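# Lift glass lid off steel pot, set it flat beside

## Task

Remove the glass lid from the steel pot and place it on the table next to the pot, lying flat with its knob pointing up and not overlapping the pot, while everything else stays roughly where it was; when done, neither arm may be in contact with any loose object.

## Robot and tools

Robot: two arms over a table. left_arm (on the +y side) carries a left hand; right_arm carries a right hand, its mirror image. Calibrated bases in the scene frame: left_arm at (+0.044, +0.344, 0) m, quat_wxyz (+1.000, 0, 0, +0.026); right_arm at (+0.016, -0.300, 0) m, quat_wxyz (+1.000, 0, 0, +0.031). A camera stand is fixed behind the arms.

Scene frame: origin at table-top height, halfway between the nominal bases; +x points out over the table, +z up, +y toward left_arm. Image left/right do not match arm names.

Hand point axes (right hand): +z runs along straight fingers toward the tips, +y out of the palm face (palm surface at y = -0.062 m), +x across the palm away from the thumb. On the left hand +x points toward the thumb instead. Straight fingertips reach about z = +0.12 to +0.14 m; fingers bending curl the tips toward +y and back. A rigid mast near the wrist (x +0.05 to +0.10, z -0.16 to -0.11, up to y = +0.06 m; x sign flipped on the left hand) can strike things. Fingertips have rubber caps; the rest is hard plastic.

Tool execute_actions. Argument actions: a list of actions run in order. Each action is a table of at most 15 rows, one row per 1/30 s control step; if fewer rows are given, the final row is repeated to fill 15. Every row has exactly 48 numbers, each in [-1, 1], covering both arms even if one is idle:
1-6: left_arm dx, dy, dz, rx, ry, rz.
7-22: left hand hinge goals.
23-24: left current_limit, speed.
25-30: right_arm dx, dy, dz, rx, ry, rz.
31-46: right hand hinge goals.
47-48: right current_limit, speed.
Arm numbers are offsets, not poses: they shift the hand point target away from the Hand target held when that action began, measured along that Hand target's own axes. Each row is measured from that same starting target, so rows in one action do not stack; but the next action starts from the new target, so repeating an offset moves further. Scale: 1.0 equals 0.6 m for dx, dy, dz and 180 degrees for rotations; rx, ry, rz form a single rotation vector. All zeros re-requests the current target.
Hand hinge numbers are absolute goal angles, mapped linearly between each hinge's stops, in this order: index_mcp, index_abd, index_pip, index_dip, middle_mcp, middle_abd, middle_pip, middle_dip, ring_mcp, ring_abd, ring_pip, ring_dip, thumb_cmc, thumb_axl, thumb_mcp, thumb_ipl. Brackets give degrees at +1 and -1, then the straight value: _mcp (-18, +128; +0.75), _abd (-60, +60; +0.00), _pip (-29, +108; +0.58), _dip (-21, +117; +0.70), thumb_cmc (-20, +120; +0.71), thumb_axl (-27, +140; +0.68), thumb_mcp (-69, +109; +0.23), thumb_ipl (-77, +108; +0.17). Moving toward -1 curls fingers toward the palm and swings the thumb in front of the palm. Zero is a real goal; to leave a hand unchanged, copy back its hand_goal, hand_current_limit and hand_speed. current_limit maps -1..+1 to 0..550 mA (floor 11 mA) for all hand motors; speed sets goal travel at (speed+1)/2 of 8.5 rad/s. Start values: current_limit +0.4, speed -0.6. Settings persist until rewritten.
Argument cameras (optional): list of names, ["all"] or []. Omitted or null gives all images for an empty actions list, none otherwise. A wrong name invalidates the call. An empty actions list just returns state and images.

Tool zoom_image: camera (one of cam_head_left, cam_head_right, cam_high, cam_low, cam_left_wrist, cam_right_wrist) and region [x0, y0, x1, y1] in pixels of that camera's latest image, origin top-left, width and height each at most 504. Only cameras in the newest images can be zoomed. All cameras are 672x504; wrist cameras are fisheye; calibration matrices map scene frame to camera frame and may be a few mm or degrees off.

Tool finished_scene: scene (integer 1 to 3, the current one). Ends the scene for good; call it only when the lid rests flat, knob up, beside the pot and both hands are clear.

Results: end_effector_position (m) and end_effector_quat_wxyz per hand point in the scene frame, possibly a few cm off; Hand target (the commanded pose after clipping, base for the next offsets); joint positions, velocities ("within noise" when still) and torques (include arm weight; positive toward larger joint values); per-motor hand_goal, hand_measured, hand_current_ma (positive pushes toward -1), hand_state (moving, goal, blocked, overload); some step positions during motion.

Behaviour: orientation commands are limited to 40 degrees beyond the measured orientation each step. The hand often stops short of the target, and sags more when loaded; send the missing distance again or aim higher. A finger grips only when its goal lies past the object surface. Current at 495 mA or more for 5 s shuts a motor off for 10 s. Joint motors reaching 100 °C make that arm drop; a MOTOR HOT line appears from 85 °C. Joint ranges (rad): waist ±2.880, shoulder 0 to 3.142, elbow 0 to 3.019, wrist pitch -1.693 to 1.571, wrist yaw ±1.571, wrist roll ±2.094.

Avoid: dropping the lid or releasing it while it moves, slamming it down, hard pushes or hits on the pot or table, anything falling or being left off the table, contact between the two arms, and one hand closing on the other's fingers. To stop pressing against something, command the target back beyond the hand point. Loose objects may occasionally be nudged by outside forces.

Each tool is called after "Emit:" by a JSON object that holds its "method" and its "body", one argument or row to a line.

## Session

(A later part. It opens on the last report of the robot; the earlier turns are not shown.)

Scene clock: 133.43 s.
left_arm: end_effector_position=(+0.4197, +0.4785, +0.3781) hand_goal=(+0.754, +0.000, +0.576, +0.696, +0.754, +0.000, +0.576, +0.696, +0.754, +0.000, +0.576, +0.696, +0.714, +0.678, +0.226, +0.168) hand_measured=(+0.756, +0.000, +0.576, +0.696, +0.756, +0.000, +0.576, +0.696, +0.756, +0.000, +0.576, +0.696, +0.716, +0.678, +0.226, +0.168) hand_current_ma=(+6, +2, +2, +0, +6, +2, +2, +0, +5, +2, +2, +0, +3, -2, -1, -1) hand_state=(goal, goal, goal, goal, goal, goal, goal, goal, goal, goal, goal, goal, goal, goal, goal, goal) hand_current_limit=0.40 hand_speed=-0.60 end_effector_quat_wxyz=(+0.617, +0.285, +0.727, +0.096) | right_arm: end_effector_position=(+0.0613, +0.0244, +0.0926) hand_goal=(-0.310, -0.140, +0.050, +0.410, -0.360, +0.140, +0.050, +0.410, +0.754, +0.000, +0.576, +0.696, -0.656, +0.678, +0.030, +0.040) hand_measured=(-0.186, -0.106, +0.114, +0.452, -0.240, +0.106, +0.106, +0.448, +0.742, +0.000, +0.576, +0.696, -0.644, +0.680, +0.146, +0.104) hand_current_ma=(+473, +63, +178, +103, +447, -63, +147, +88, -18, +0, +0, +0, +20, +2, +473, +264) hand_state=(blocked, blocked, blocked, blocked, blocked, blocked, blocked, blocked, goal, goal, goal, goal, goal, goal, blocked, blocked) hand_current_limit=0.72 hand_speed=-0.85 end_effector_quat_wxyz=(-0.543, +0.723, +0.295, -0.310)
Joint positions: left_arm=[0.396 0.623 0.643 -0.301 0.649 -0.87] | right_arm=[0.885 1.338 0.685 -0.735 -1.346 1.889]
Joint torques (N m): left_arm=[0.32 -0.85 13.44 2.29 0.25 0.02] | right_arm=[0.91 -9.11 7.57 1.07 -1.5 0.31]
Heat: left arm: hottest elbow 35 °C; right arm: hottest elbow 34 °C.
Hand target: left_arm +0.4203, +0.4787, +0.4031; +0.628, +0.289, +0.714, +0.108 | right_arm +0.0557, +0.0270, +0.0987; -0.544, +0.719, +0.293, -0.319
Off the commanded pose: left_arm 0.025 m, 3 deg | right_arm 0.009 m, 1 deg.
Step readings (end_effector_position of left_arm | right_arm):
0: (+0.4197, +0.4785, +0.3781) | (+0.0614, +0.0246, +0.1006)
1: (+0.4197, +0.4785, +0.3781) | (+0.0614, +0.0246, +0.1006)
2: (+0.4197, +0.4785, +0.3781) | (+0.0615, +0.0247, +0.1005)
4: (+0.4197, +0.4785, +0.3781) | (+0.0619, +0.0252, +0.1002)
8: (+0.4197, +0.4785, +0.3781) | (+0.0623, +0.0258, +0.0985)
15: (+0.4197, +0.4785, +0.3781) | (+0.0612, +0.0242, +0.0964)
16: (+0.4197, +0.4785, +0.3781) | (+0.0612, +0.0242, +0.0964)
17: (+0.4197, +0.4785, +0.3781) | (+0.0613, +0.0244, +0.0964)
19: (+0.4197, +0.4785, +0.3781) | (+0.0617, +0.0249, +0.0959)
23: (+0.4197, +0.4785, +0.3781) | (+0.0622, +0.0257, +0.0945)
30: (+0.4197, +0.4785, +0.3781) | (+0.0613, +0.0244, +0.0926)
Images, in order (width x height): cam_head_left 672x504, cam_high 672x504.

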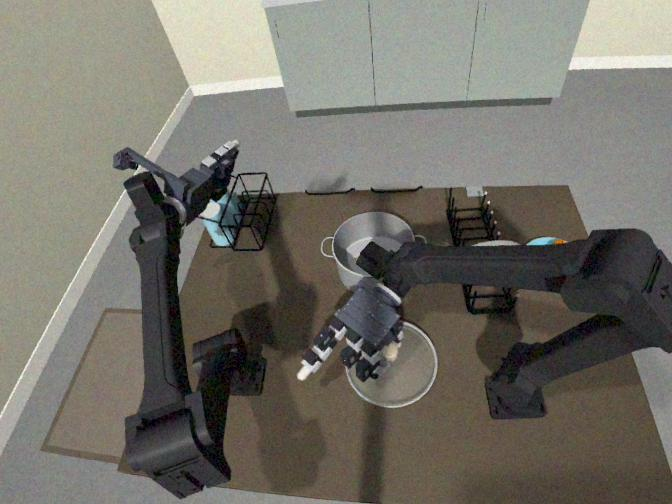

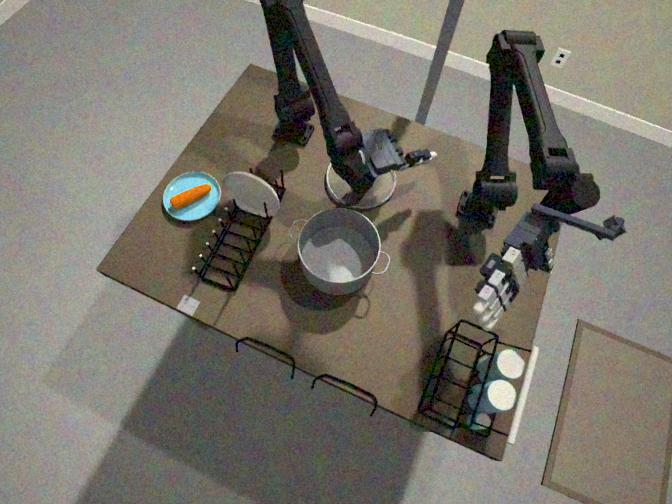

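Emit:
{"method": "execute_actions", "body": {
  "actions": [
    [[0,0,0,0,0,0,0.754,0,0.576,0.696,0.754,0,0.576,0.696,0.754,0,0.576,0.696,0.714,0.678,0.226,0.168,0.4,-0.6,0.0009,0.0065,0.0014,0,0,0,-0.31,-0.14,0.05,0.41,-0.36,0.14,0.05,0.41,0.754,0,0.576,0.696,-0.657,0.678,0.03,0.04,0.72,-0.85]],
    [[0,0,0,0,0,0,0.754,0,0.576,0.696,0.754,0,0.576,0.696,0.754,0,0.576,0.696,0.714,0.678,0.226,0.168,0.4,-0.6,0.0009,0.0065,0.0014,0,0,0,-0.31,-0.14,0.05,0.41,-0.36,0.14,0.05,0.41,0.754,0,0.576,0.696,-0.657,0.678,0.03,0.04,0.72,-0.85]]
  ],
  "cameras": ["cam_head_left","cam_high"]
}}

Emit:
{"method": "zoom_image", "body": {
  "camera": "cam_high",
  "region": [310, 130, 430, 250]
}}

Emit:
{"method": "zoom_image", "body": {
  "camera": "cam_head_left",
  "region": [330, 280, 460, 410]
}}

Scene clock: 135.60 s.
left_arm: end_effector_position=(+0.4197, +0.4785, +0.3781) hand_goal=(+0.754, +0.000, +0.576, +0.696, +0.754, +0.000, +0.576, +0.696, +0.754, +0.000, +0.576, +0.696, +0.714, +0.678, +0.226, +0.168) hand_measured=(+0.756, +0.000, +0.576, +0.696, +0.756, +0.000, +0.576, +0.696, +0.756, +0.000, +0.576, +0.696, +0.716, +0.678, +0.226, +0.168) hand_current_ma=(+6, +2, +2, +0, +6, +2, +2, +0, +5, +2, +2, +0, +3, -2, -1, -1) hand_state=(goal, goal, goal, goal, goal, goal, goal, goal, goal, goal, goal, goal, goal, goal, goal, goal) hand_current_limit=0.40 hand_speed=-0.60 end_effector_quat_wxyz=(+0.617, +0.285, +0.727, +0.096) | right_arm: end_effector_position=(+0.0625, +0.0267, +0.0901) hand_goal=(-0.310, -0.140, +0.050, +0.410, -0.360, +0.140, +0.050, +0.410, +0.754, +0.000, +0.576, +0.696, -0.656, +0.678, +0.030, +0.040) hand_measured=(-0.186, -0.106, +0.114, +0.452, -0.240, +0.106, +0.106, +0.442, +0.742, +0.000, +0.576, +0.696, -0.642, +0.680, +0.146, +0.104) hand_current_ma=(+473, +63, +178, +103, +447, -63, +147, +69, -18, +0, +0, +0, +25, +3, +473, +264) hand_state=(blocked, blocked, blocked, blocked, blocked, blocked, blocked, blocked, goal, goal, goal, goal, goal, goal, blocked, blocked) hand_current_limit=0.72 hand_speed=-0.85 end_effector_quat_wxyz=(-0.546, +0.721, +0.297, -0.307)
Joint positions: left_arm=[0.396 0.623 0.643 -0.301 0.649 -0.87] | right_arm=[0.885 1.344 0.682 -0.71 -1.349 1.896]
Joint torques (N m): left_arm=[0.26 -0.73 13.48 2.37 0.26 0.03] | right_arm=[0.91 -8.29 6.91 1.07 -1.38 0.27]
Heat: left arm: hottest elbow 35 °C; right arm: hottest elbow 34 °C.
Hand target: left_arm +0.4203, +0.4787, +0.4031; +0.628, +0.289, +0.714, +0.108 | right_arm +0.0556, +0.0270, +0.0907; -0.543, +0.719, +0.293, -0.319
Off the commanded pose: left_arm 0.025 m, 3 deg | right_arm 0.007 m, 1 deg.
Step readings (end_effector_position of left_arm | right_arm):
0: (+0.4197, +0.4785, +0.3781) | (+0.0613, +0.0244, +0.0926)
1: (+0.4197, +0.4785, +0.3781) | (+0.0613, +0.0244, +0.0926)
2: (+0.4197, +0.4785, +0.3781) | (+0.0614, +0.0245, +0.0926)
4: (+0.4197, +0.4785, +0.3781) | (+0.0618, +0.0250, +0.0922)
8: (+0.4197, +0.4785, +0.3781) | (+0.0624, +0.0259, +0.0912)
15: (+0.4197, +0.4785, +0.3781) | (+0.0626, +0.0263, +0.0911)
16: (+0.4197, +0.4785, +0.3781) | (+0.0626, +0.0263, +0.0911)
17: (+0.4197, +0.4785, +0.3781) | (+0.0626, +0.0262, +0.0907)
19: (+0.4197, +0.4785, +0.3781) | (+0.0625, +0.0262, +0.0902)
23: (+0.4197, +0.4785, +0.3781) | (+0.0624, +0.0264, +0.0900)
30: (+0.4197, +0.4785, +0.3781) | (+0.0625, +0.0266, +0.0901)
Images, in order (width x height): cam_head_left 672x504, cam_high 672x504.

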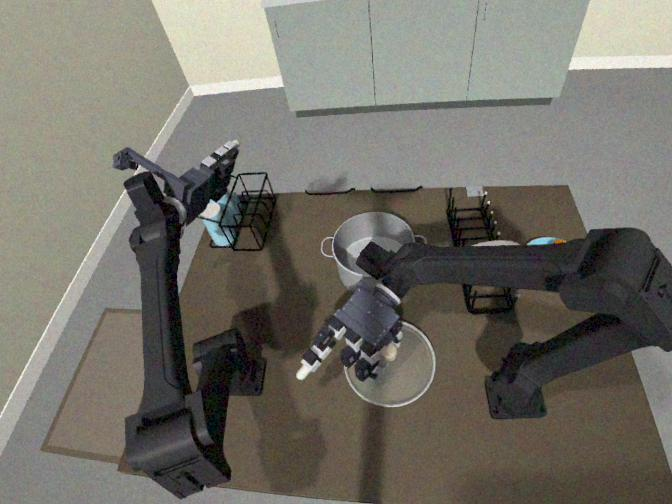

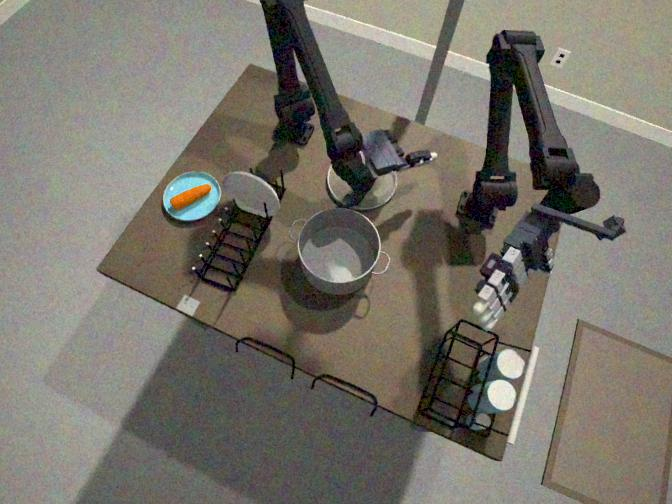

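Scaled by 4.200.

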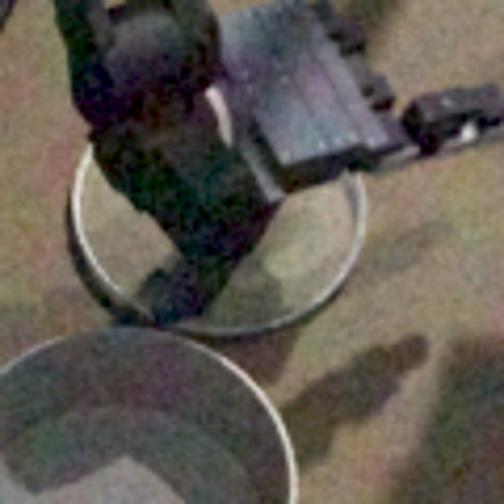

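Scaled by 3.877.

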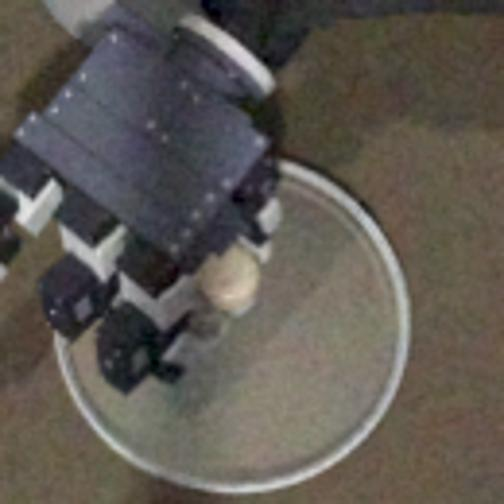

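Emit:
{"method": "execute_actions", "body": {
  "actions": [
    [[0,0,0,0,0,0,0.754,0,0.576,0.696,0.754,0,0.576,0.696,0.754,0,0.576,0.696,0.714,0.678,0.226,0.168,0.4,-0.6,0.0009,0.0065,0.0014,0,0,0,-0.31,-0.14,0.05,0.41,-0.36,0.14,0.05,0.41,0.754,0,0.576,0.696,-0.657,0.678,0.03,0.04,0.72,-0.85]],
    [[0,0,0,0,0,0,0.754,0,0.576,0.696,0.754,0,0.576,0.696,0.754,0,0.576,0.696,0.714,0.678,0.226,0.168,0.4,-0.6,0.0005,0.0033,0.0007,0,0,0,-0.31,-0.14,0.05,0.41,-0.36,0.14,0.05,0.41,0.754,0,0.576,0.696,-0.657,0.678,0.03,0.04,0.72,-0.85]]
  ],
  "cameras": ["cam_head_left","cam_high"]
}}

Emit:
{"method": "zoom_image", "body": {
  "camera": "cam_high",
  "region": [310, 130, 430, 250]
}}

Emit:
{"method": "zoom_image", "body": {
  "camera": "cam_head_left",
  "region": [330, 280, 460, 410]
}}

Scene clock: 137.90 s.
left_arm: end_effector_position=(+0.4197, +0.4785, +0.3781) hand_goal=(+0.754, +0.000, +0.576, +0.696, +0.754, +0.000, +0.576, +0.696, +0.754, +0.000, +0.576, +0.696, +0.714, +0.678, +0.226, +0.168) hand_measured=(+0.756, +0.000, +0.576, +0.696, +0.756, +0.000, +0.576, +0.696, +0.756, +0.000, +0.576, +0.696, +0.716, +0.678, +0.226, +0.168) hand_current_ma=(+6, +2, +2, +0, +6, +2, +2, +0, +5, +2, +2, +0, +3, -2, -1, -1) hand_state=(goal, goal, goal, goal, goal, goal, goal, goal, goal, goal, goal, goal, goal, goal, goal, goal) hand_current_limit=0.40 hand_speed=-0.60 end_effector_quat_wxyz=(+0.617, +0.285, +0.727, +0.096) | right_arm: end_effector_position=(+0.0625, +0.0277, +0.0900) hand_goal=(-0.310, -0.140, +0.050, +0.410, -0.360, +0.140, +0.050, +0.410, +0.754, +0.000, +0.576, +0.696, -0.656, +0.678, +0.030, +0.040) hand_measured=(-0.186, -0.106, +0.114, +0.452, -0.240, +0.106, +0.106, +0.442, +0.742, +0.000, +0.576, +0.696, -0.642, +0.680, +0.146, +0.104) hand_current_ma=(+473, +63, +178, +103, +447, -63, +147, +69, -18, +0, +0, +0, +26, +3, +473, +264) hand_state=(blocked, blocked, blocked, blocked, blocked, blocked, blocked, blocked, goal, goal, goal, goal, goal, goal, blocked, blocked) hand_current_limit=0.72 hand_speed=-0.85 end_effector_quat_wxyz=(-0.547, +0.720, +0.295, -0.308)
Joint positions: left_arm=[0.396 0.623 0.643 -0.301 0.649 -0.87] | right_arm=[0.885 1.345 0.679 -0.689 -1.353 1.915]
Joint torques (N m): left_arm=[0.26 -0.85 13.48 2.32 0.25 0.02] | right_arm=[0.85 -7.24 6.42 1.26 -1.23 0.13]
Heat: left arm: hottest elbow 35 °C; right arm: hottest elbow 34 °C.
Hand target: left_arm +0.4203, +0.4787, +0.4031; +0.628, +0.289, +0.714, +0.108 | right_arm +0.0556, +0.0270, +0.0846; -0.544, +0.719, +0.293, -0.319
Off the commanded pose: left_arm 0.025 m, 3 deg | right_arm 0.009 m, 1 deg.
Step readings (end_effector_position of left_arm | right_arm):
0: (+0.4197, +0.4785, +0.3781) | (+0.0625, +0.0267, +0.0900)
1: (+0.4197, +0.4785, +0.3781) | (+0.0625, +0.0267, +0.0900)
2: (+0.4197, +0.4785, +0.3781) | (+0.0624, +0.0267, +0.0900)
4: (+0.4197, +0.4785, +0.3781) | (+0.0624, +0.0269, +0.0900)
8: (+0.4197, +0.4785, +0.3781) | (+0.0624, +0.0271, +0.0900)
15: (+0.4197, +0.4785, +0.3781) | (+0.0625, +0.0273, +0.0900)
16: (+0.4197, +0.4785, +0.3781) | (+0.0625, +0.0274, +0.0900)
17: (+0.4197, +0.4785, +0.3781) | (+0.0624, +0.0273, +0.0899)
19: (+0.4197, +0.4785, +0.3781) | (+0.0624, +0.0274, +0.0899)
23: (+0.4197, +0.4785, +0.3781) | (+0.0625, +0.0276, +0.0900)
30: (+0.4197, +0.4785, +0.3781) | (+0.0624, +0.0277, +0.0900)
Images, in order (width x height): cam_head_left 672x504, cam_high 672x504.

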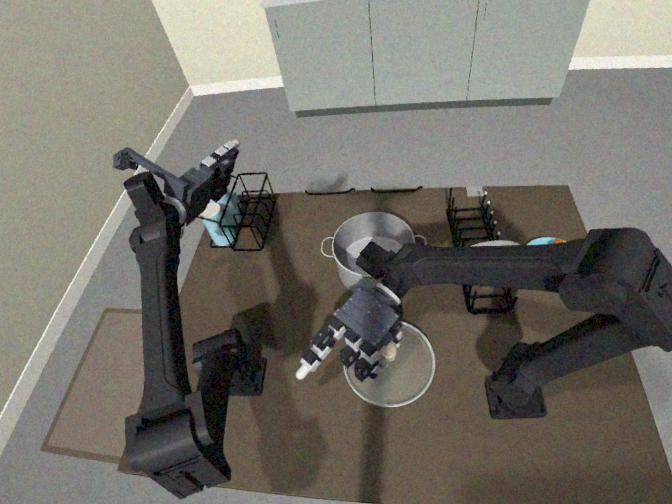

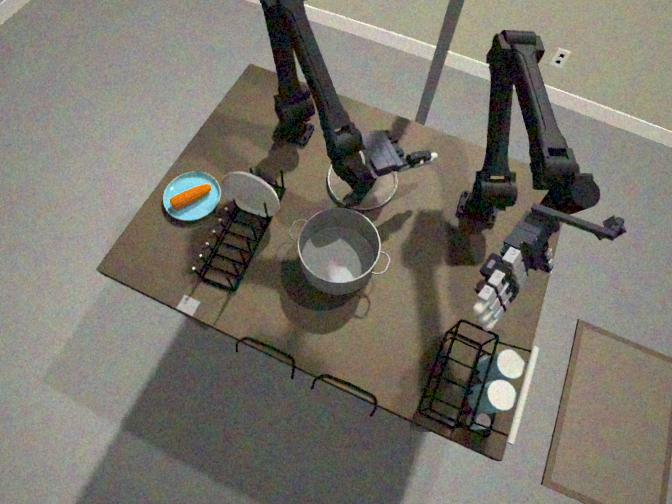

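Scaled by 4.200.

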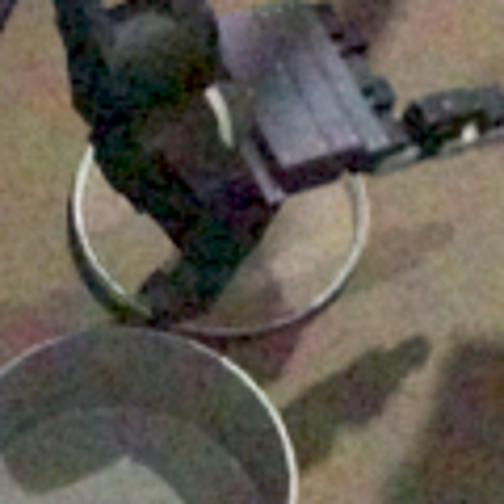

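Scaled by 3.877.

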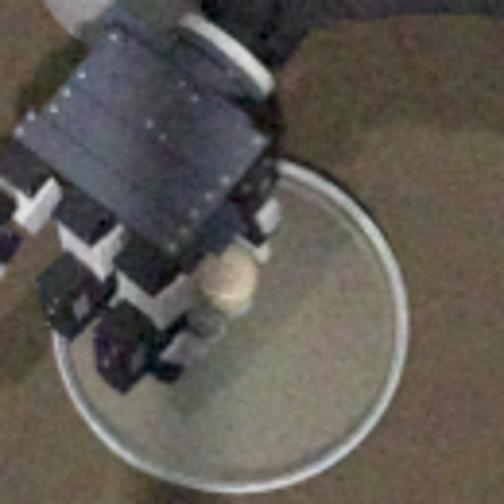

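Emit:
{"method": "execute_actions", "body": {
  "actions": [
    [[0,0,0,0,0,0,0.754,0,0.576,0.696,0.754,0,0.576,0.696,0.754,0,0.576,0.696,0.714,0.678,0.226,0.168,0.4,-0.6,-0.001,-0.0075,-0.0016,0,0,0,-0.25,-0.12,0.08,0.43,-0.29,0.12,0.08,0.43,0.754,0,0.576,0.696,-0.657,0.678,0.09,0.08,0.5,-0.85]],
    [[0,0,0,0,0,0,0.754,0,0.576,0.696,0.754,0,0.576,0.696,0.754,0,0.576,0.696,0.714,0.678,0.226,0.168,0.4,-0.6,0,0,0,0,0,0,-0.186,-0.11,0.114,0.45,-0.24,0.11,0.106,0.442,0.754,0,0.576,0.696,-0.642,0.678,0.146,0.104,0.3,-0.9]]
  ],
  "cameras": ["cam_head_left","cam_high"]
}}

Emit:
{"method": "zoom_image", "body": {
  "camera": "cam_high",
  "region": [310, 130, 430, 250]
}}

Emit:
{"method": "zoom_image", "body": {
  "camera": "cam_head_left",
  "region": [330, 280, 460, 410]
}}

Scene clock: 140.43 s.
left_arm: end_effector_position=(+0.4197, +0.4785, +0.3781) hand_goal=(+0.754, +0.000, +0.576, +0.696, +0.754, +0.000, +0.576, +0.696, +0.754, +0.000, +0.576, +0.696, +0.714, +0.678, +0.226, +0.168) hand_measured=(+0.756, +0.000, +0.576, +0.696, +0.756, +0.000, +0.576, +0.696, +0.756, +0.000, +0.576, +0.696, +0.716, +0.678, +0.226, +0.168) hand_current_ma=(+6, +2, +2, +0, +6, +2, +2, +0, +5, +2, +2, +0, +3, -2, -1, -1) hand_state=(goal, goal, goal, goal, goal, goal, goal, goal, goal, goal, goal, goal, goal, goal, goal, goal) hand_current_limit=0.40 hand_speed=-0.60 end_effector_quat_wxyz=(+0.617, +0.285, +0.727, +0.096) | right_arm: end_effector_position=(+0.0623, +0.0277, +0.0902) hand_goal=(-0.186, -0.110, +0.114, +0.450, -0.240, +0.110, +0.106, +0.442, +0.754, +0.000, +0.576, +0.696, -0.642, +0.678, +0.146, +0.104) hand_measured=(-0.182, -0.102, +0.126, +0.458, -0.238, +0.102, +0.110, +0.444, +0.742, +0.000, +0.576, +0.696, -0.640, +0.680, +0.154, +0.114) hand_current_ma=(+3, +10, +19, +12, +2, -10, +5, +2, -18, +0, +0, +0, +2, +3, +15, +21) hand_state=(goal, goal, goal, goal, goal, goal, goal, goal, goal, goal, goal, goal, goal, goal, goal, goal) hand_current_limit=0.30 hand_speed=-0.90 end_effector_quat_wxyz=(-0.547, +0.720, +0.294, -0.308)
Joint positions: left_arm=[0.396 0.623 0.643 -0.301 0.649 -0.87] | right_arm=[0.885 1.345 0.679 -0.689 -1.354 1.917]
Joint torques (N m): left_arm=[0.32 -0.91 13.46 2.33 0.25 0.03] | right_arm=[0.79 -8.29 6.89 0.8 -1.19 0.14]
Heat: left arm: hottest elbow 35 °C; right arm: hottest elbow 34 °C.
Hand target: left_arm +0.4203, +0.4787, +0.4031; +0.628, +0.289, +0.714, +0.108 | right_arm +0.0557, +0.0271, +0.0893; -0.544, +0.719, +0.293, -0.319
Off the commanded pose: left_arm 0.025 m, 3 deg | right_arm 0.007 m, 1 deg.
Step readings (end_effector_position of left_arm | right_arm):
0: (+0.4197, +0.4785, +0.3781) | (+0.0625, +0.0277, +0.0900)
1: (+0.4197, +0.4785, +0.3781) | (+0.0625, +0.0277, +0.0900)
2: (+0.4197, +0.4785, +0.3781) | (+0.0625, +0.0277, +0.0900)
4: (+0.4197, +0.4785, +0.3781) | (+0.0624, +0.0277, +0.0901)
8: (+0.4197, +0.4785, +0.3781) | (+0.0624, +0.0277, +0.0901)
15: (+0.4197, +0.4785, +0.3781) | (+0.0624, +0.0277, +0.0901)
16: (+0.4197, +0.4785, +0.3781) | (+0.0624, +0.0277, +0.0901)
17: (+0.4197, +0.4785, +0.3781) | (+0.0624, +0.0277, +0.0901)
19: (+0.4197, +0.4785, +0.3781) | (+0.0623, +0.0277, +0.0902)
23: (+0.4197, +0.4785, +0.3781) | (+0.0623, +0.0277, +0.0902)
30: (+0.4197, +0.4785, +0.3781) | (+0.0623, +0.0277, +0.0902)
Images, in order (width x height): cam_head_left 672x504, cam_high 672x504.

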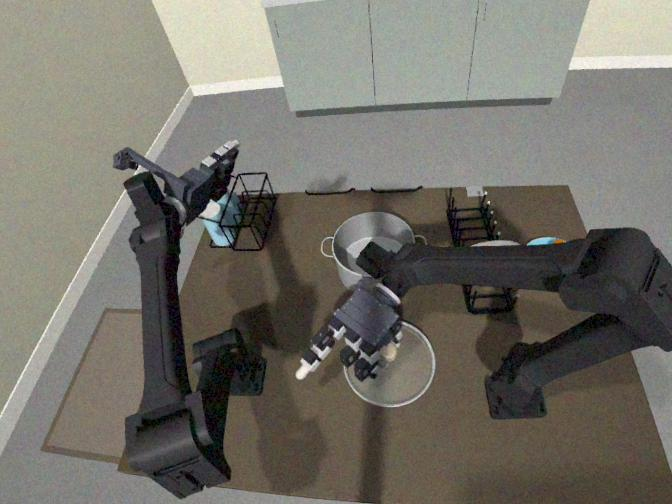

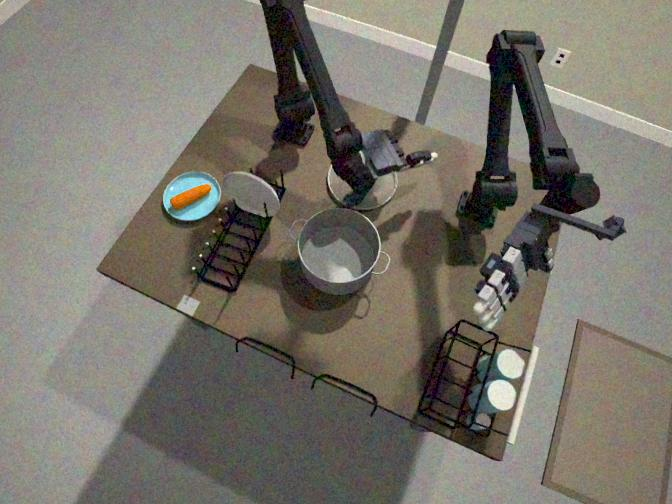

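Scaled by 4.200.

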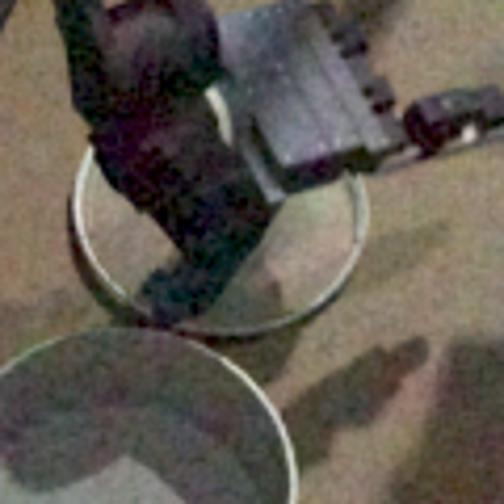

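Scaled by 3.877.

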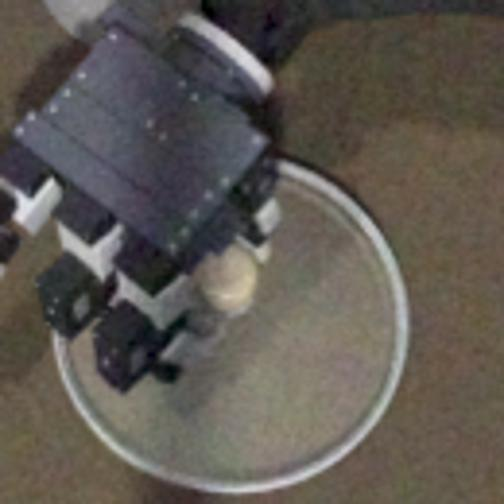

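Emit:
{"method": "execute_actions", "body": {
  "actions": [
    [[0,0,0,0,0,0,0.754,0,0.576,0.696,0.754,0,0.576,0.696,0.754,0,0.576,0.696,0.714,0.678,0.226,0.168,0.4,-0.6,0,0,0,0,0,0,-0.16,-0.11,0.12,0.46,-0.21,0.11,0.12,0.455,0.754,0,0.576,0.696,-0.645,0.678,0.175,0.125,0.3,-0.95]],
    [[0,0,0,0,0,0,0.754,0,0.576,0.696,0.754,0,0.576,0.696,0.754,0,0.576,0.696,0.714,0.678,0.226,0.168,0.4,-0.6,0,0,0,0,0,0,-0.12,-0.11,0.12,0.47,-0.16,0.11,0.12,0.465,0.754,0,0.576,0.696,-0.65,0.678,0.21,0.145,0.4,-0.93]],
    [[0,0,0,0,0,0,0.754,0,0.576,0.696,0.754,0,0.576,0.696,0.754,0,0.576,0.696,0.714,0.678,0.226,0.168,0.4,-0.6,0,0,0,0,0,0,-0.03,-0.11,0.12,0.479,-0.04,0.11,0.12,0.479,0.754,0,0.576,0.696,-0.65,0.678,0.27,0.168,0.4,-0.9]]
  ],
  "cameras": ["cam_head_left","cam_high"]
}}

Emit:
{"method": "zoom_image", "body": {
  "camera": "cam_high",
  "region": [310, 130, 430, 250]
}}

Emit:
{"method": "zoom_image", "body": {
  "camera": "cam_head_left",
  "region": [330, 280, 460, 410]
}}

Scene clock: 143.60 s.
left_arm: end_effector_position=(+0.4197, +0.4785, +0.3781) hand_goal=(+0.754, +0.000, +0.576, +0.696, +0.754, +0.000, +0.576, +0.696, +0.754, +0.000, +0.576, +0.696, +0.714, +0.678, +0.226, +0.168) hand_measured=(+0.756, +0.000, +0.576, +0.696, +0.756, +0.000, +0.576, +0.696, +0.756, +0.000, +0.576, +0.696, +0.716, +0.678, +0.226, +0.168) hand_current_ma=(+6, +2, +2, +0, +6, +2, +2, +0, +5, +2, +2, +0, +3, -2, -1, -1) hand_state=(goal, goal, goal, goal, goal, goal, goal, goal, goal, goal, goal, goal, goal, goal, goal, goal) hand_current_limit=0.40 hand_speed=-0.60 end_effector_quat_wxyz=(+0.617, +0.285, +0.727, +0.096) | right_arm: end_effector_position=(+0.0613, +0.0275, +0.0913) hand_goal=(-0.030, -0.110, +0.120, +0.480, -0.040, +0.110, +0.120, +0.480, +0.754, +0.000, +0.576, +0.696, -0.650, +0.678, +0.270, +0.168) hand_measured=(-0.040, -0.106, +0.122, +0.478, -0.114, +0.110, +0.086, +0.450, +0.742, +0.000, +0.576, +0.696, -0.648, +0.680, +0.266, +0.166) hand_current_ma=(-16, +3, +2, -3, -239, +0, -78, -67, -18, +0, +0, +0, +2, +3, -6, -3) hand_state=(goal, goal, goal, goal, blocked, goal, blocked, blocked, goal, goal, goal, goal, goal, goal, goal, goal) hand_current_limit=0.40 hand_speed=-0.90 end_effector_quat_wxyz=(-0.548, +0.719, +0.291, -0.312)
Joint positions: left_arm=[0.396 0.623 0.643 -0.301 0.649 -0.87] | right_arm=[0.885 1.345 0.679 -0.689 -1.359 1.924]
Joint torques (N m): left_arm=[0.21 -0.91 13.49 2.3 0.26 0.03] | right_arm=[0.85 -8.06 6.87 0.85 -0.98 0.09]
Heat: left arm: hottest elbow 35 °C; right arm: hottest elbow 34 °C.
Hand target: left_arm +0.4203, +0.4787, +0.4031; +0.628, +0.289, +0.714, +0.108 | right_arm +0.0557, +0.0271, +0.0893; -0.544, +0.719, +0.293, -0.319
Off the commanded pose: left_arm 0.025 m, 3 deg | right_arm 0.006 m, 1 deg.
Step readings (end_effector_position of left_arm | right_arm):
0: (+0.4197, +0.4785, +0.3781) | (+0.0623, +0.0277, +0.0902)
1: (+0.4197, +0.4785, +0.3781) | (+0.0623, +0.0277, +0.0902)
2: (+0.4197, +0.4785, +0.3781) | (+0.0623, +0.0277, +0.0902)
4: (+0.4197, +0.4785, +0.3781) | (+0.0623, +0.0277, +0.0902)
8: (+0.4197, +0.4785, +0.3781) | (+0.0623, +0.0277, +0.0902)
15: (+0.4197, +0.4785, +0.3781) | (+0.0623, +0.0277, +0.0902)
16: (+0.4197, +0.4785, +0.3781) | (+0.0623, +0.0277, +0.0902)
17: (+0.4197, +0.4785, +0.3781) | (+0.0623, +0.0277, +0.0902)
19: (+0.4197, +0.4785, +0.3781) | (+0.0622, +0.0277, +0.0904)
23: (+0.4197, +0.4785, +0.3781) | (+0.0619, +0.0277, +0.0907)
30: (+0.4197, +0.4785, +0.3781) | (+0.0618, +0.0276, +0.0907)
31: (+0.4197, +0.4785, +0.3781) | (+0.0618, +0.0276, +0.0907)
32: (+0.4197, +0.4785, +0.3781) | (+0.0618, +0.0276, +0.0908)
34: (+0.4197, +0.4785, +0.3781) | (+0.0618, +0.0276, +0.0908)
38: (+0.4197, +0.4785, +0.3781) | (+0.0616, +0.0275, +0.0910)
45: (+0.4197, +0.4785, +0.3781) | (+0.0613, +0.0275, +0.0913)
Images, in order (width x height): cam_head_left 672x504, cam_high 672x504.

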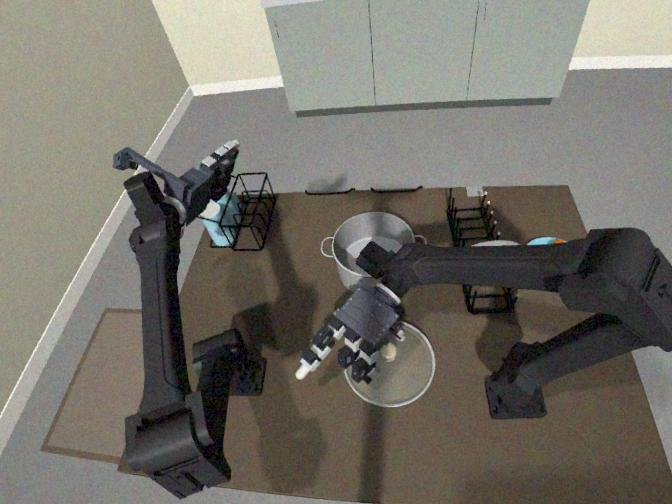

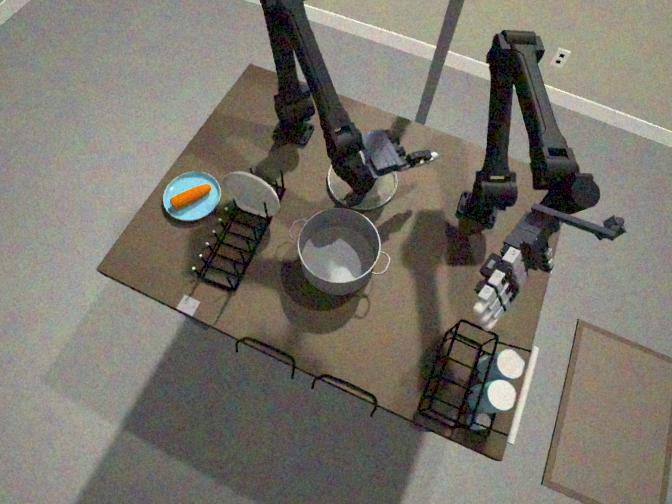

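Scaled by 4.200.

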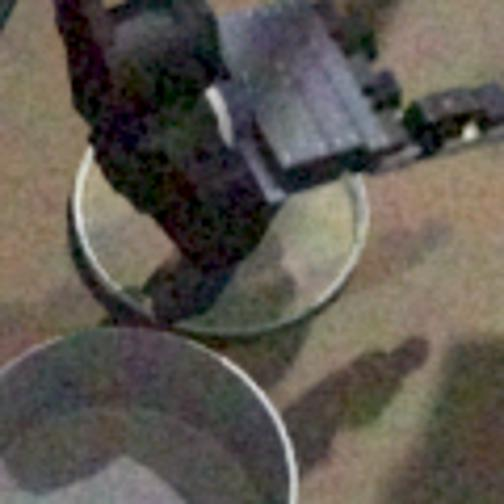

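Scaled by 3.877.

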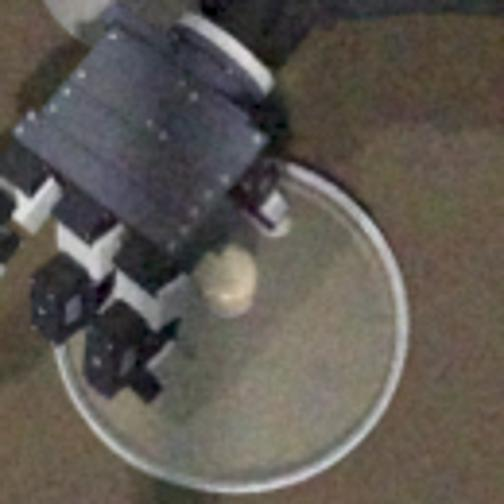

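Emit:
{"method": "execute_actions", "body": {
  "actions": [
    [[0,0,0,0,0,0,0.754,0,0.576,0.696,0.754,0,0.576,0.696,0.754,0,0.576,0.696,0.714,0.678,0.226,0.168,0.4,-0.6,0.002,-0.0194,-0.0041,0,0,0,-0.04,-0.11,0.12,0.479,-0.115,0.11,0.12,0.479,0.754,0,0.576,0.696,-0.65,0.678,0.28,0.168,0.4,-0.85]],
    [[0,0,0,0,0,0,0.754,0,0.576,0.696,0.754,0,0.576,0.696,0.754,0,0.576,0.696,0.714,0.678,0.226,0.168,0.4,-0.6,0.002,-0.0194,-0.0041,0,0,0,-0.04,-0.11,0.12,0.479,-0.115,0.11,0.12,0.479,0.754,0,0.576,0.696,-0.65,0.678,0.28,0.168,0.4,-0.85]]
  ],
  "cameras": ["cam_head_left"]
}}

Emit:
{"method": "zoom_image", "body": {
  "camera": "cam_head_left",
  "region": [330, 280, 460, 410]
}}

Scene clock: 146.77 s.
left_arm: end_effector_position=(+0.4197, +0.4785, +0.3781) hand_goal=(+0.754, +0.000, +0.576, +0.696, +0.754, +0.000, +0.576, +0.696, +0.754, +0.000, +0.576, +0.696, +0.714, +0.678, +0.226, +0.168) hand_measured=(+0.756, +0.000, +0.576, +0.696, +0.756, +0.000, +0.576, +0.696, +0.756, +0.000, +0.576, +0.696, +0.716, +0.678, +0.226, +0.168) hand_current_ma=(+6, +2, +2, +0, +6, +2, +2, +0, +5, +2, +2, +0, +3, -2, -1, -1) hand_state=(goal, goal, goal, goal, goal, goal, goal, goal, goal, goal, goal, goal, goal, goal, goal, goal) hand_current_limit=0.40 hand_speed=-0.60 end_effector_quat_wxyz=(+0.617, +0.285, +0.727, +0.096) | right_arm: end_effector_position=(+0.0548, +0.0185, +0.0986) hand_goal=(-0.040, -0.110, +0.120, +0.480, -0.114, +0.110, +0.120, +0.480, +0.754, +0.000, +0.576, +0.696, -0.650, +0.678, +0.280, +0.168) hand_measured=(-0.042, -0.106, +0.122, +0.478, -0.120, +0.106, +0.118, +0.478, +0.742, +0.000, +0.576, +0.696, -0.648, +0.680, +0.276, +0.166) hand_current_ma=(-2, +2, +2, -3, -9, -4, -2, -2, -18, +0, +0, +0, +1, +3, -6, -3) hand_state=(goal, goal, goal, goal, goal, goal, goal, goal, goal, goal, goal, goal, goal, goal, goal, goal) hand_current_limit=0.40 hand_speed=-0.85 end_effector_quat_wxyz=(-0.539, +0.725, +0.278, -0.326)
Joint positions: left_arm=[0.396 0.623 0.643 -0.301 0.649 -0.87] | right_arm=[0.885 1.322 0.679 -0.751 -1.359 1.929]
Joint torques (N m): left_arm=[0.21 -0.79 13.45 2.3 0.25 0.02] | right_arm=[0.79 -8.76 10.56 0.24 -1.01 0.06]
Heat: left arm: hottest elbow 35 °C; right arm: hottest elbow 34 °C.
Hand target: left_arm +0.4203, +0.4787, +0.4031; +0.628, +0.289, +0.714, +0.108 | right_arm +0.0593, +0.0315, +0.1125; -0.544, +0.719, +0.293, -0.319
Off the commanded pose: left_arm 0.025 m, 3 deg | right_arm 0.020 m, 2 deg.
Step readings (end_effector_position of left_arm | right_arm):
0: (+0.4197, +0.4785, +0.3781) | (+0.0613, +0.0275, +0.0913)
1: (+0.4197, +0.4785, +0.3781) | (+0.0613, +0.0275, +0.0913)
2: (+0.4197, +0.4785, +0.3781) | (+0.0613, +0.0275, +0.0914)
4: (+0.4197, +0.4785, +0.3781) | (+0.0610, +0.0272, +0.0920)
8: (+0.4197, +0.4785, +0.3781) | (+0.0600, +0.0258, +0.0932)
15: (+0.4197, +0.4785, +0.3781) | (+0.0594, +0.0249, +0.0935)
16: (+0.4197, +0.4785, +0.3781) | (+0.0593, +0.0248, +0.0935)
17: (+0.4197, +0.4785, +0.3781) | (+0.0590, +0.0243, +0.0937)
19: (+0.4197, +0.4785, +0.3781) | (+0.0577, +0.0226, +0.0948)
23: (+0.4197, +0.4785, +0.3781) | (+0.0560, +0.0203, +0.0975)
30: (+0.4197, +0.4785, +0.3781) | (+0.0550, +0.0189, +0.0985)
Images, in order (width x height): cam_head_left 672x504.

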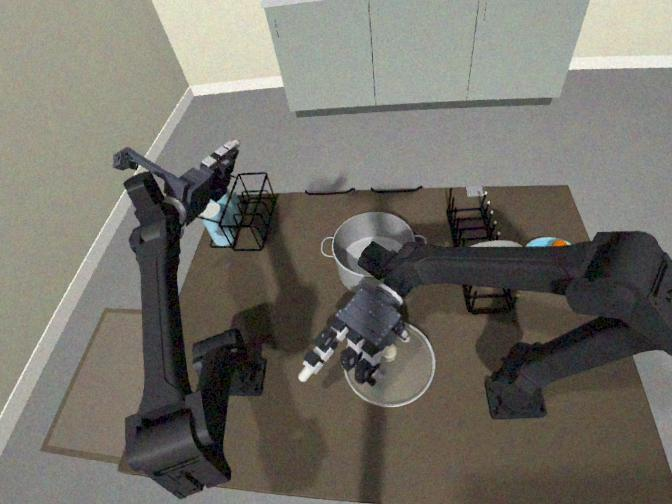

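Scaled by 3.877.

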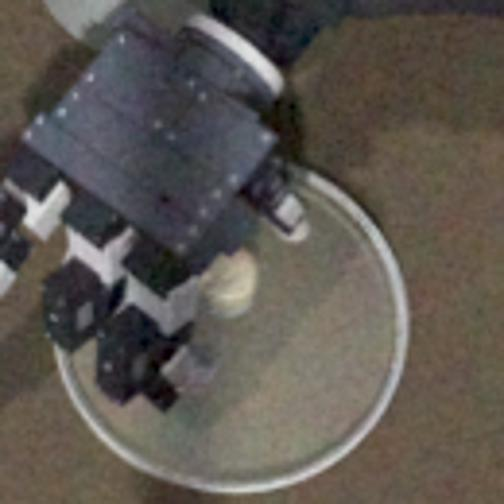

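Emit:
{"method": "execute_actions", "body": {
  "actions": [
    [[0,0,0,0,0,0,0.754,0,0.576,0.696,0.754,0,0.576,0.696,0.754,0,0.576,0.696,0.714,0.678,0.226,0.168,0.4,-0.6,0.003,-0.0194,-0.0041,0,0,0,0.0,-0.11,0.12,0.479,-0.08,0.11,0.12,0.479,0.754,0,0.576,0.696,-0.65,0.678,0.3,0.168,0.4,-0.85]],
    [[0,0,0,0,0,0,0.754,0,0.576,0.696,0.754,0,0.576,0.696,0.754,0,0.576,0.696,0.714,0.678,0.226,0.168,0.4,-0.6,0,-0.025,-0.005,0,0,0,0.0,-0.11,0.12,0.479,-0.04,0.11,0.12,0.479,0.754,0,0.576,0.696,-0.65,0.678,0.3,0.168,0.4,-0.85]],
    [[0,0,0,0,0,0,0.754,0,0.576,0.696,0.754,0,0.576,0.696,0.754,0,0.576,0.696,0.714,0.678,0.226,0.168,0.4,-0.6,0,-0.029,-0.0062,0,0,0,0.0,-0.11,0.12,0.479,0,0.11,0.12,0.479,0.754,0,0.576,0.696,-0.65,0.678,0.33,0.168,0.4,-0.85]],
    [[0,0,0,0,0,0,0.754,0,0.576,0.696,0.754,0,0.576,0.696,0.754,0,0.576,0.696,0.714,0.678,0.226,0.168,0.4,-0.6,0,-0.029,-0.0062,0,0,0,0.0,-0.11,0.12,0.479,0,0.11,0.12,0.479,0.754,0,0.576,0.696,-0.65,0.678,0.33,0.168,0.4,-0.85]]
  ],
  "cameras": ["cam_head_left","cam_high","cam_low"]
}}

Emit:
{"method": "zoom_image", "body": {
  "camera": "cam_head_left",
  "region": [310, 260, 470, 420]
}}

Emit:
{"method": "zoom_image", "body": {
  "camera": "cam_high",
  "region": [290, 100, 440, 300]
}}

Scene clock: 151.00 s.
left_arm: end_effector_position=(+0.4197, +0.4785, +0.3781) hand_goal=(+0.754, +0.000, +0.576, +0.696, +0.754, +0.000, +0.576, +0.696, +0.754, +0.000, +0.576, +0.696, +0.714, +0.678, +0.226, +0.168) hand_measured=(+0.756, +0.000, +0.576, +0.696, +0.756, +0.000, +0.576, +0.696, +0.756, +0.000, +0.576, +0.696, +0.716, +0.678, +0.226, +0.168) hand_current_ma=(+6, +2, +2, +0, +6, +2, +2, +0, +5, +2, +2, +0, +3, -2, -1, -1) hand_state=(goal, goal, goal, goal, goal, goal, goal, goal, goal, goal, goal, goal, goal, goal, goal, goal) hand_current_limit=0.40 hand_speed=-0.60 end_effector_quat_wxyz=(+0.617, +0.285, +0.727, +0.096) | right_arm: end_effector_position=(+0.0608, +0.0269, +0.1587) hand_goal=(+0.000, -0.110, +0.120, +0.480, +0.000, +0.110, +0.120, +0.480, +0.754, +0.000, +0.576, +0.696, -0.650, +0.678, +0.330, +0.168) hand_measured=(-0.002, -0.104, +0.122, +0.478, -0.016, +0.104, +0.118, +0.478, +0.742, +0.000, +0.576, +0.696, -0.648, +0.680, +0.326, +0.166) hand_current_ma=(-2, +7, +2, -2, -28, -7, -2, -2, -18, +0, +0, +0, +1, +3, -7, -3) hand_state=(goal, goal, goal, goal, goal, goal, goal, goal, goal, goal, goal, goal, goal, goal, goal, goal) hand_current_limit=0.40 hand_speed=-0.85 end_effector_quat_wxyz=(-0.537, +0.726, +0.275, -0.329)
Joint positions: left_arm=[0.396 0.623 0.643 -0.301 0.649 -0.87] | right_arm=[0.885 1.253 0.802 -0.949 -1.359 1.932]
Joint torques (N m): left_arm=[0.26 -0.73 13.46 2.35 0.26 0.03] | right_arm=[0.5 -8.23 11.71 0.28 -1.02 -0.02]
Heat: left arm: hottest elbow 36 °C; right arm: hottest elbow 34 °C.
Hand target: left_arm +0.4203, +0.4787, +0.4031; +0.628, +0.289, +0.714, +0.108 | right_arm +0.0657, +0.0397, +0.1743; -0.543, +0.719, +0.293, -0.319
Off the commanded pose: left_arm 0.025 m, 3 deg | right_arm 0.021 m, 3 deg.
Step readings (end_effector_position of left_arm | right_arm):
0: (+0.4197, +0.4785, +0.3781) | (+0.0547, +0.0184, +0.0986)
1: (+0.4197, +0.4785, +0.3781) | (+0.0547, +0.0184, +0.0986)
2: (+0.4197, +0.4785, +0.3781) | (+0.0545, +0.0182, +0.0990)
4: (+0.4197, +0.4785, +0.3781) | (+0.0544, +0.0180, +0.1005)
8: (+0.4197, +0.4785, +0.3781) | (+0.0559, +0.0201, +0.1064)
15: (+0.4197, +0.4785, +0.3781) | (+0.0567, +0.0213, +0.1099)
16: (+0.4197, +0.4785, +0.3781) | (+0.0566, +0.0211, +0.1099)
17: (+0.4197, +0.4785, +0.3781) | (+0.0563, +0.0207, +0.1103)
19: (+0.4197, +0.4785, +0.3781) | (+0.0561, +0.0203, +0.1124)
23: (+0.4197, +0.4785, +0.3781) | (+0.0573, +0.0221, +0.1199)
30: (+0.4197, +0.4785, +0.3781) | (+0.0583, +0.0235, +0.1247)
31: (+0.4197, +0.4785, +0.3781) | (+0.0581, +0.0233, +0.1248)
32: (+0.4197, +0.4785, +0.3781) | (+0.0578, +0.0228, +0.1253)
34: (+0.4197, +0.4785, +0.3781) | (+0.0576, +0.0225, +0.1276)
38: (+0.4197, +0.4785, +0.3781) | (+0.0589, +0.0244, +0.1362)
45: (+0.4197, +0.4785, +0.3781) | (+0.0598, +0.0256, +0.1419)
46: (+0.4197, +0.4785, +0.3781) | (+0.0597, +0.0254, +0.1420)
47: (+0.4197, +0.4785, +0.3781) | (+0.0593, +0.0249, +0.1424)
49: (+0.4197, +0.4785, +0.3781) | (+0.0591, +0.0247, +0.1447)
53: (+0.4197, +0.4785, +0.3781) | (+0.0606, +0.0268, +0.1531)
60: (+0.4197, +0.4785, +0.3781) | (+0.0613, +0.0276, +0.1586)
Images, in order (width x height): cam_head_left 672x504, cam_high 672x504, cam_low 672x504.

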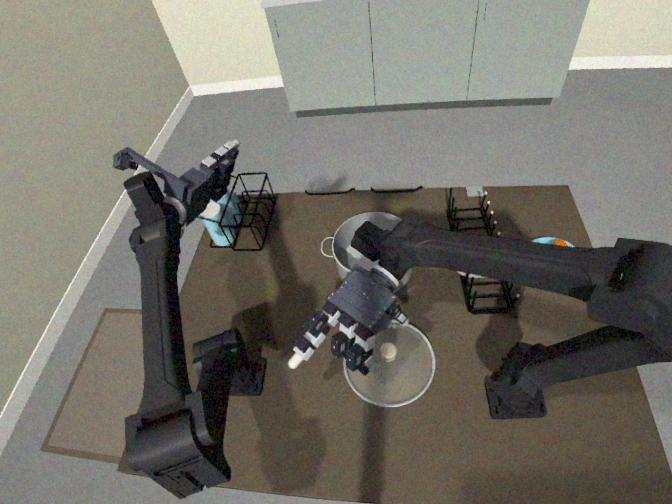

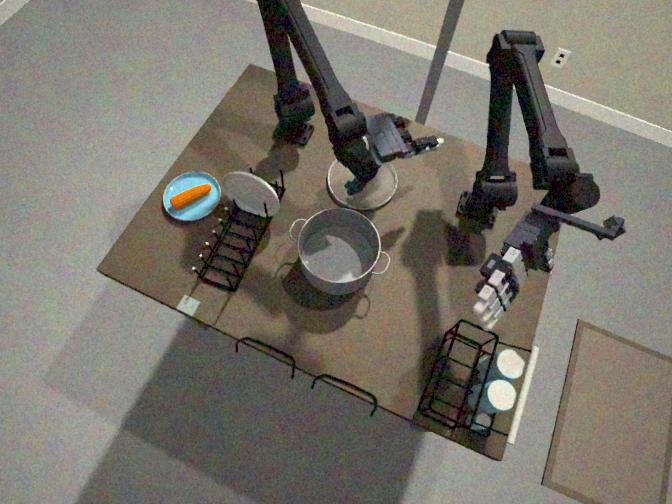

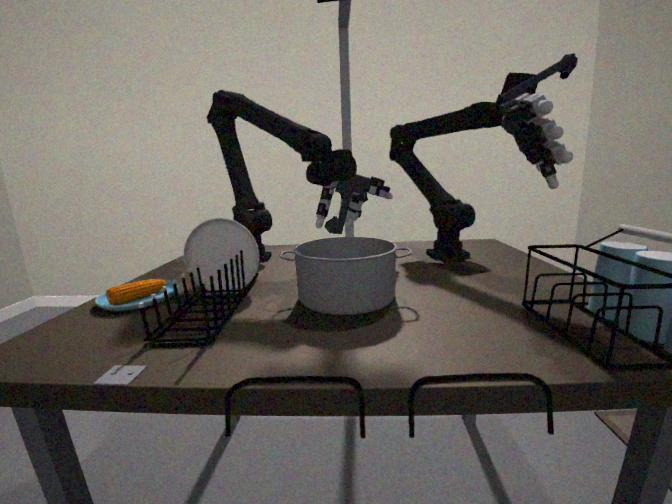

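Scaled by 3.150.

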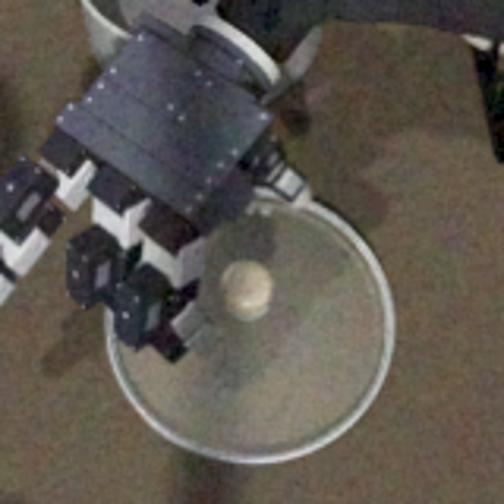

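Scaled by 2.520.

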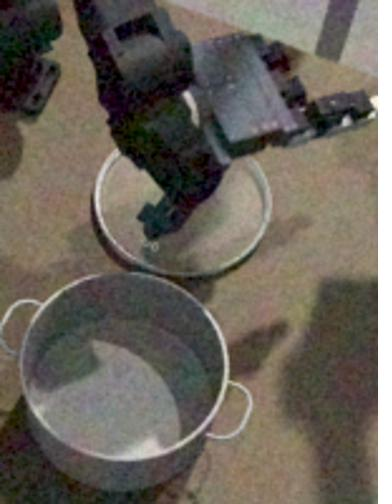

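Emit:
{"method": "finished_scene", "body": {
  "scene": 2
}}

The scene is finished: the task was done.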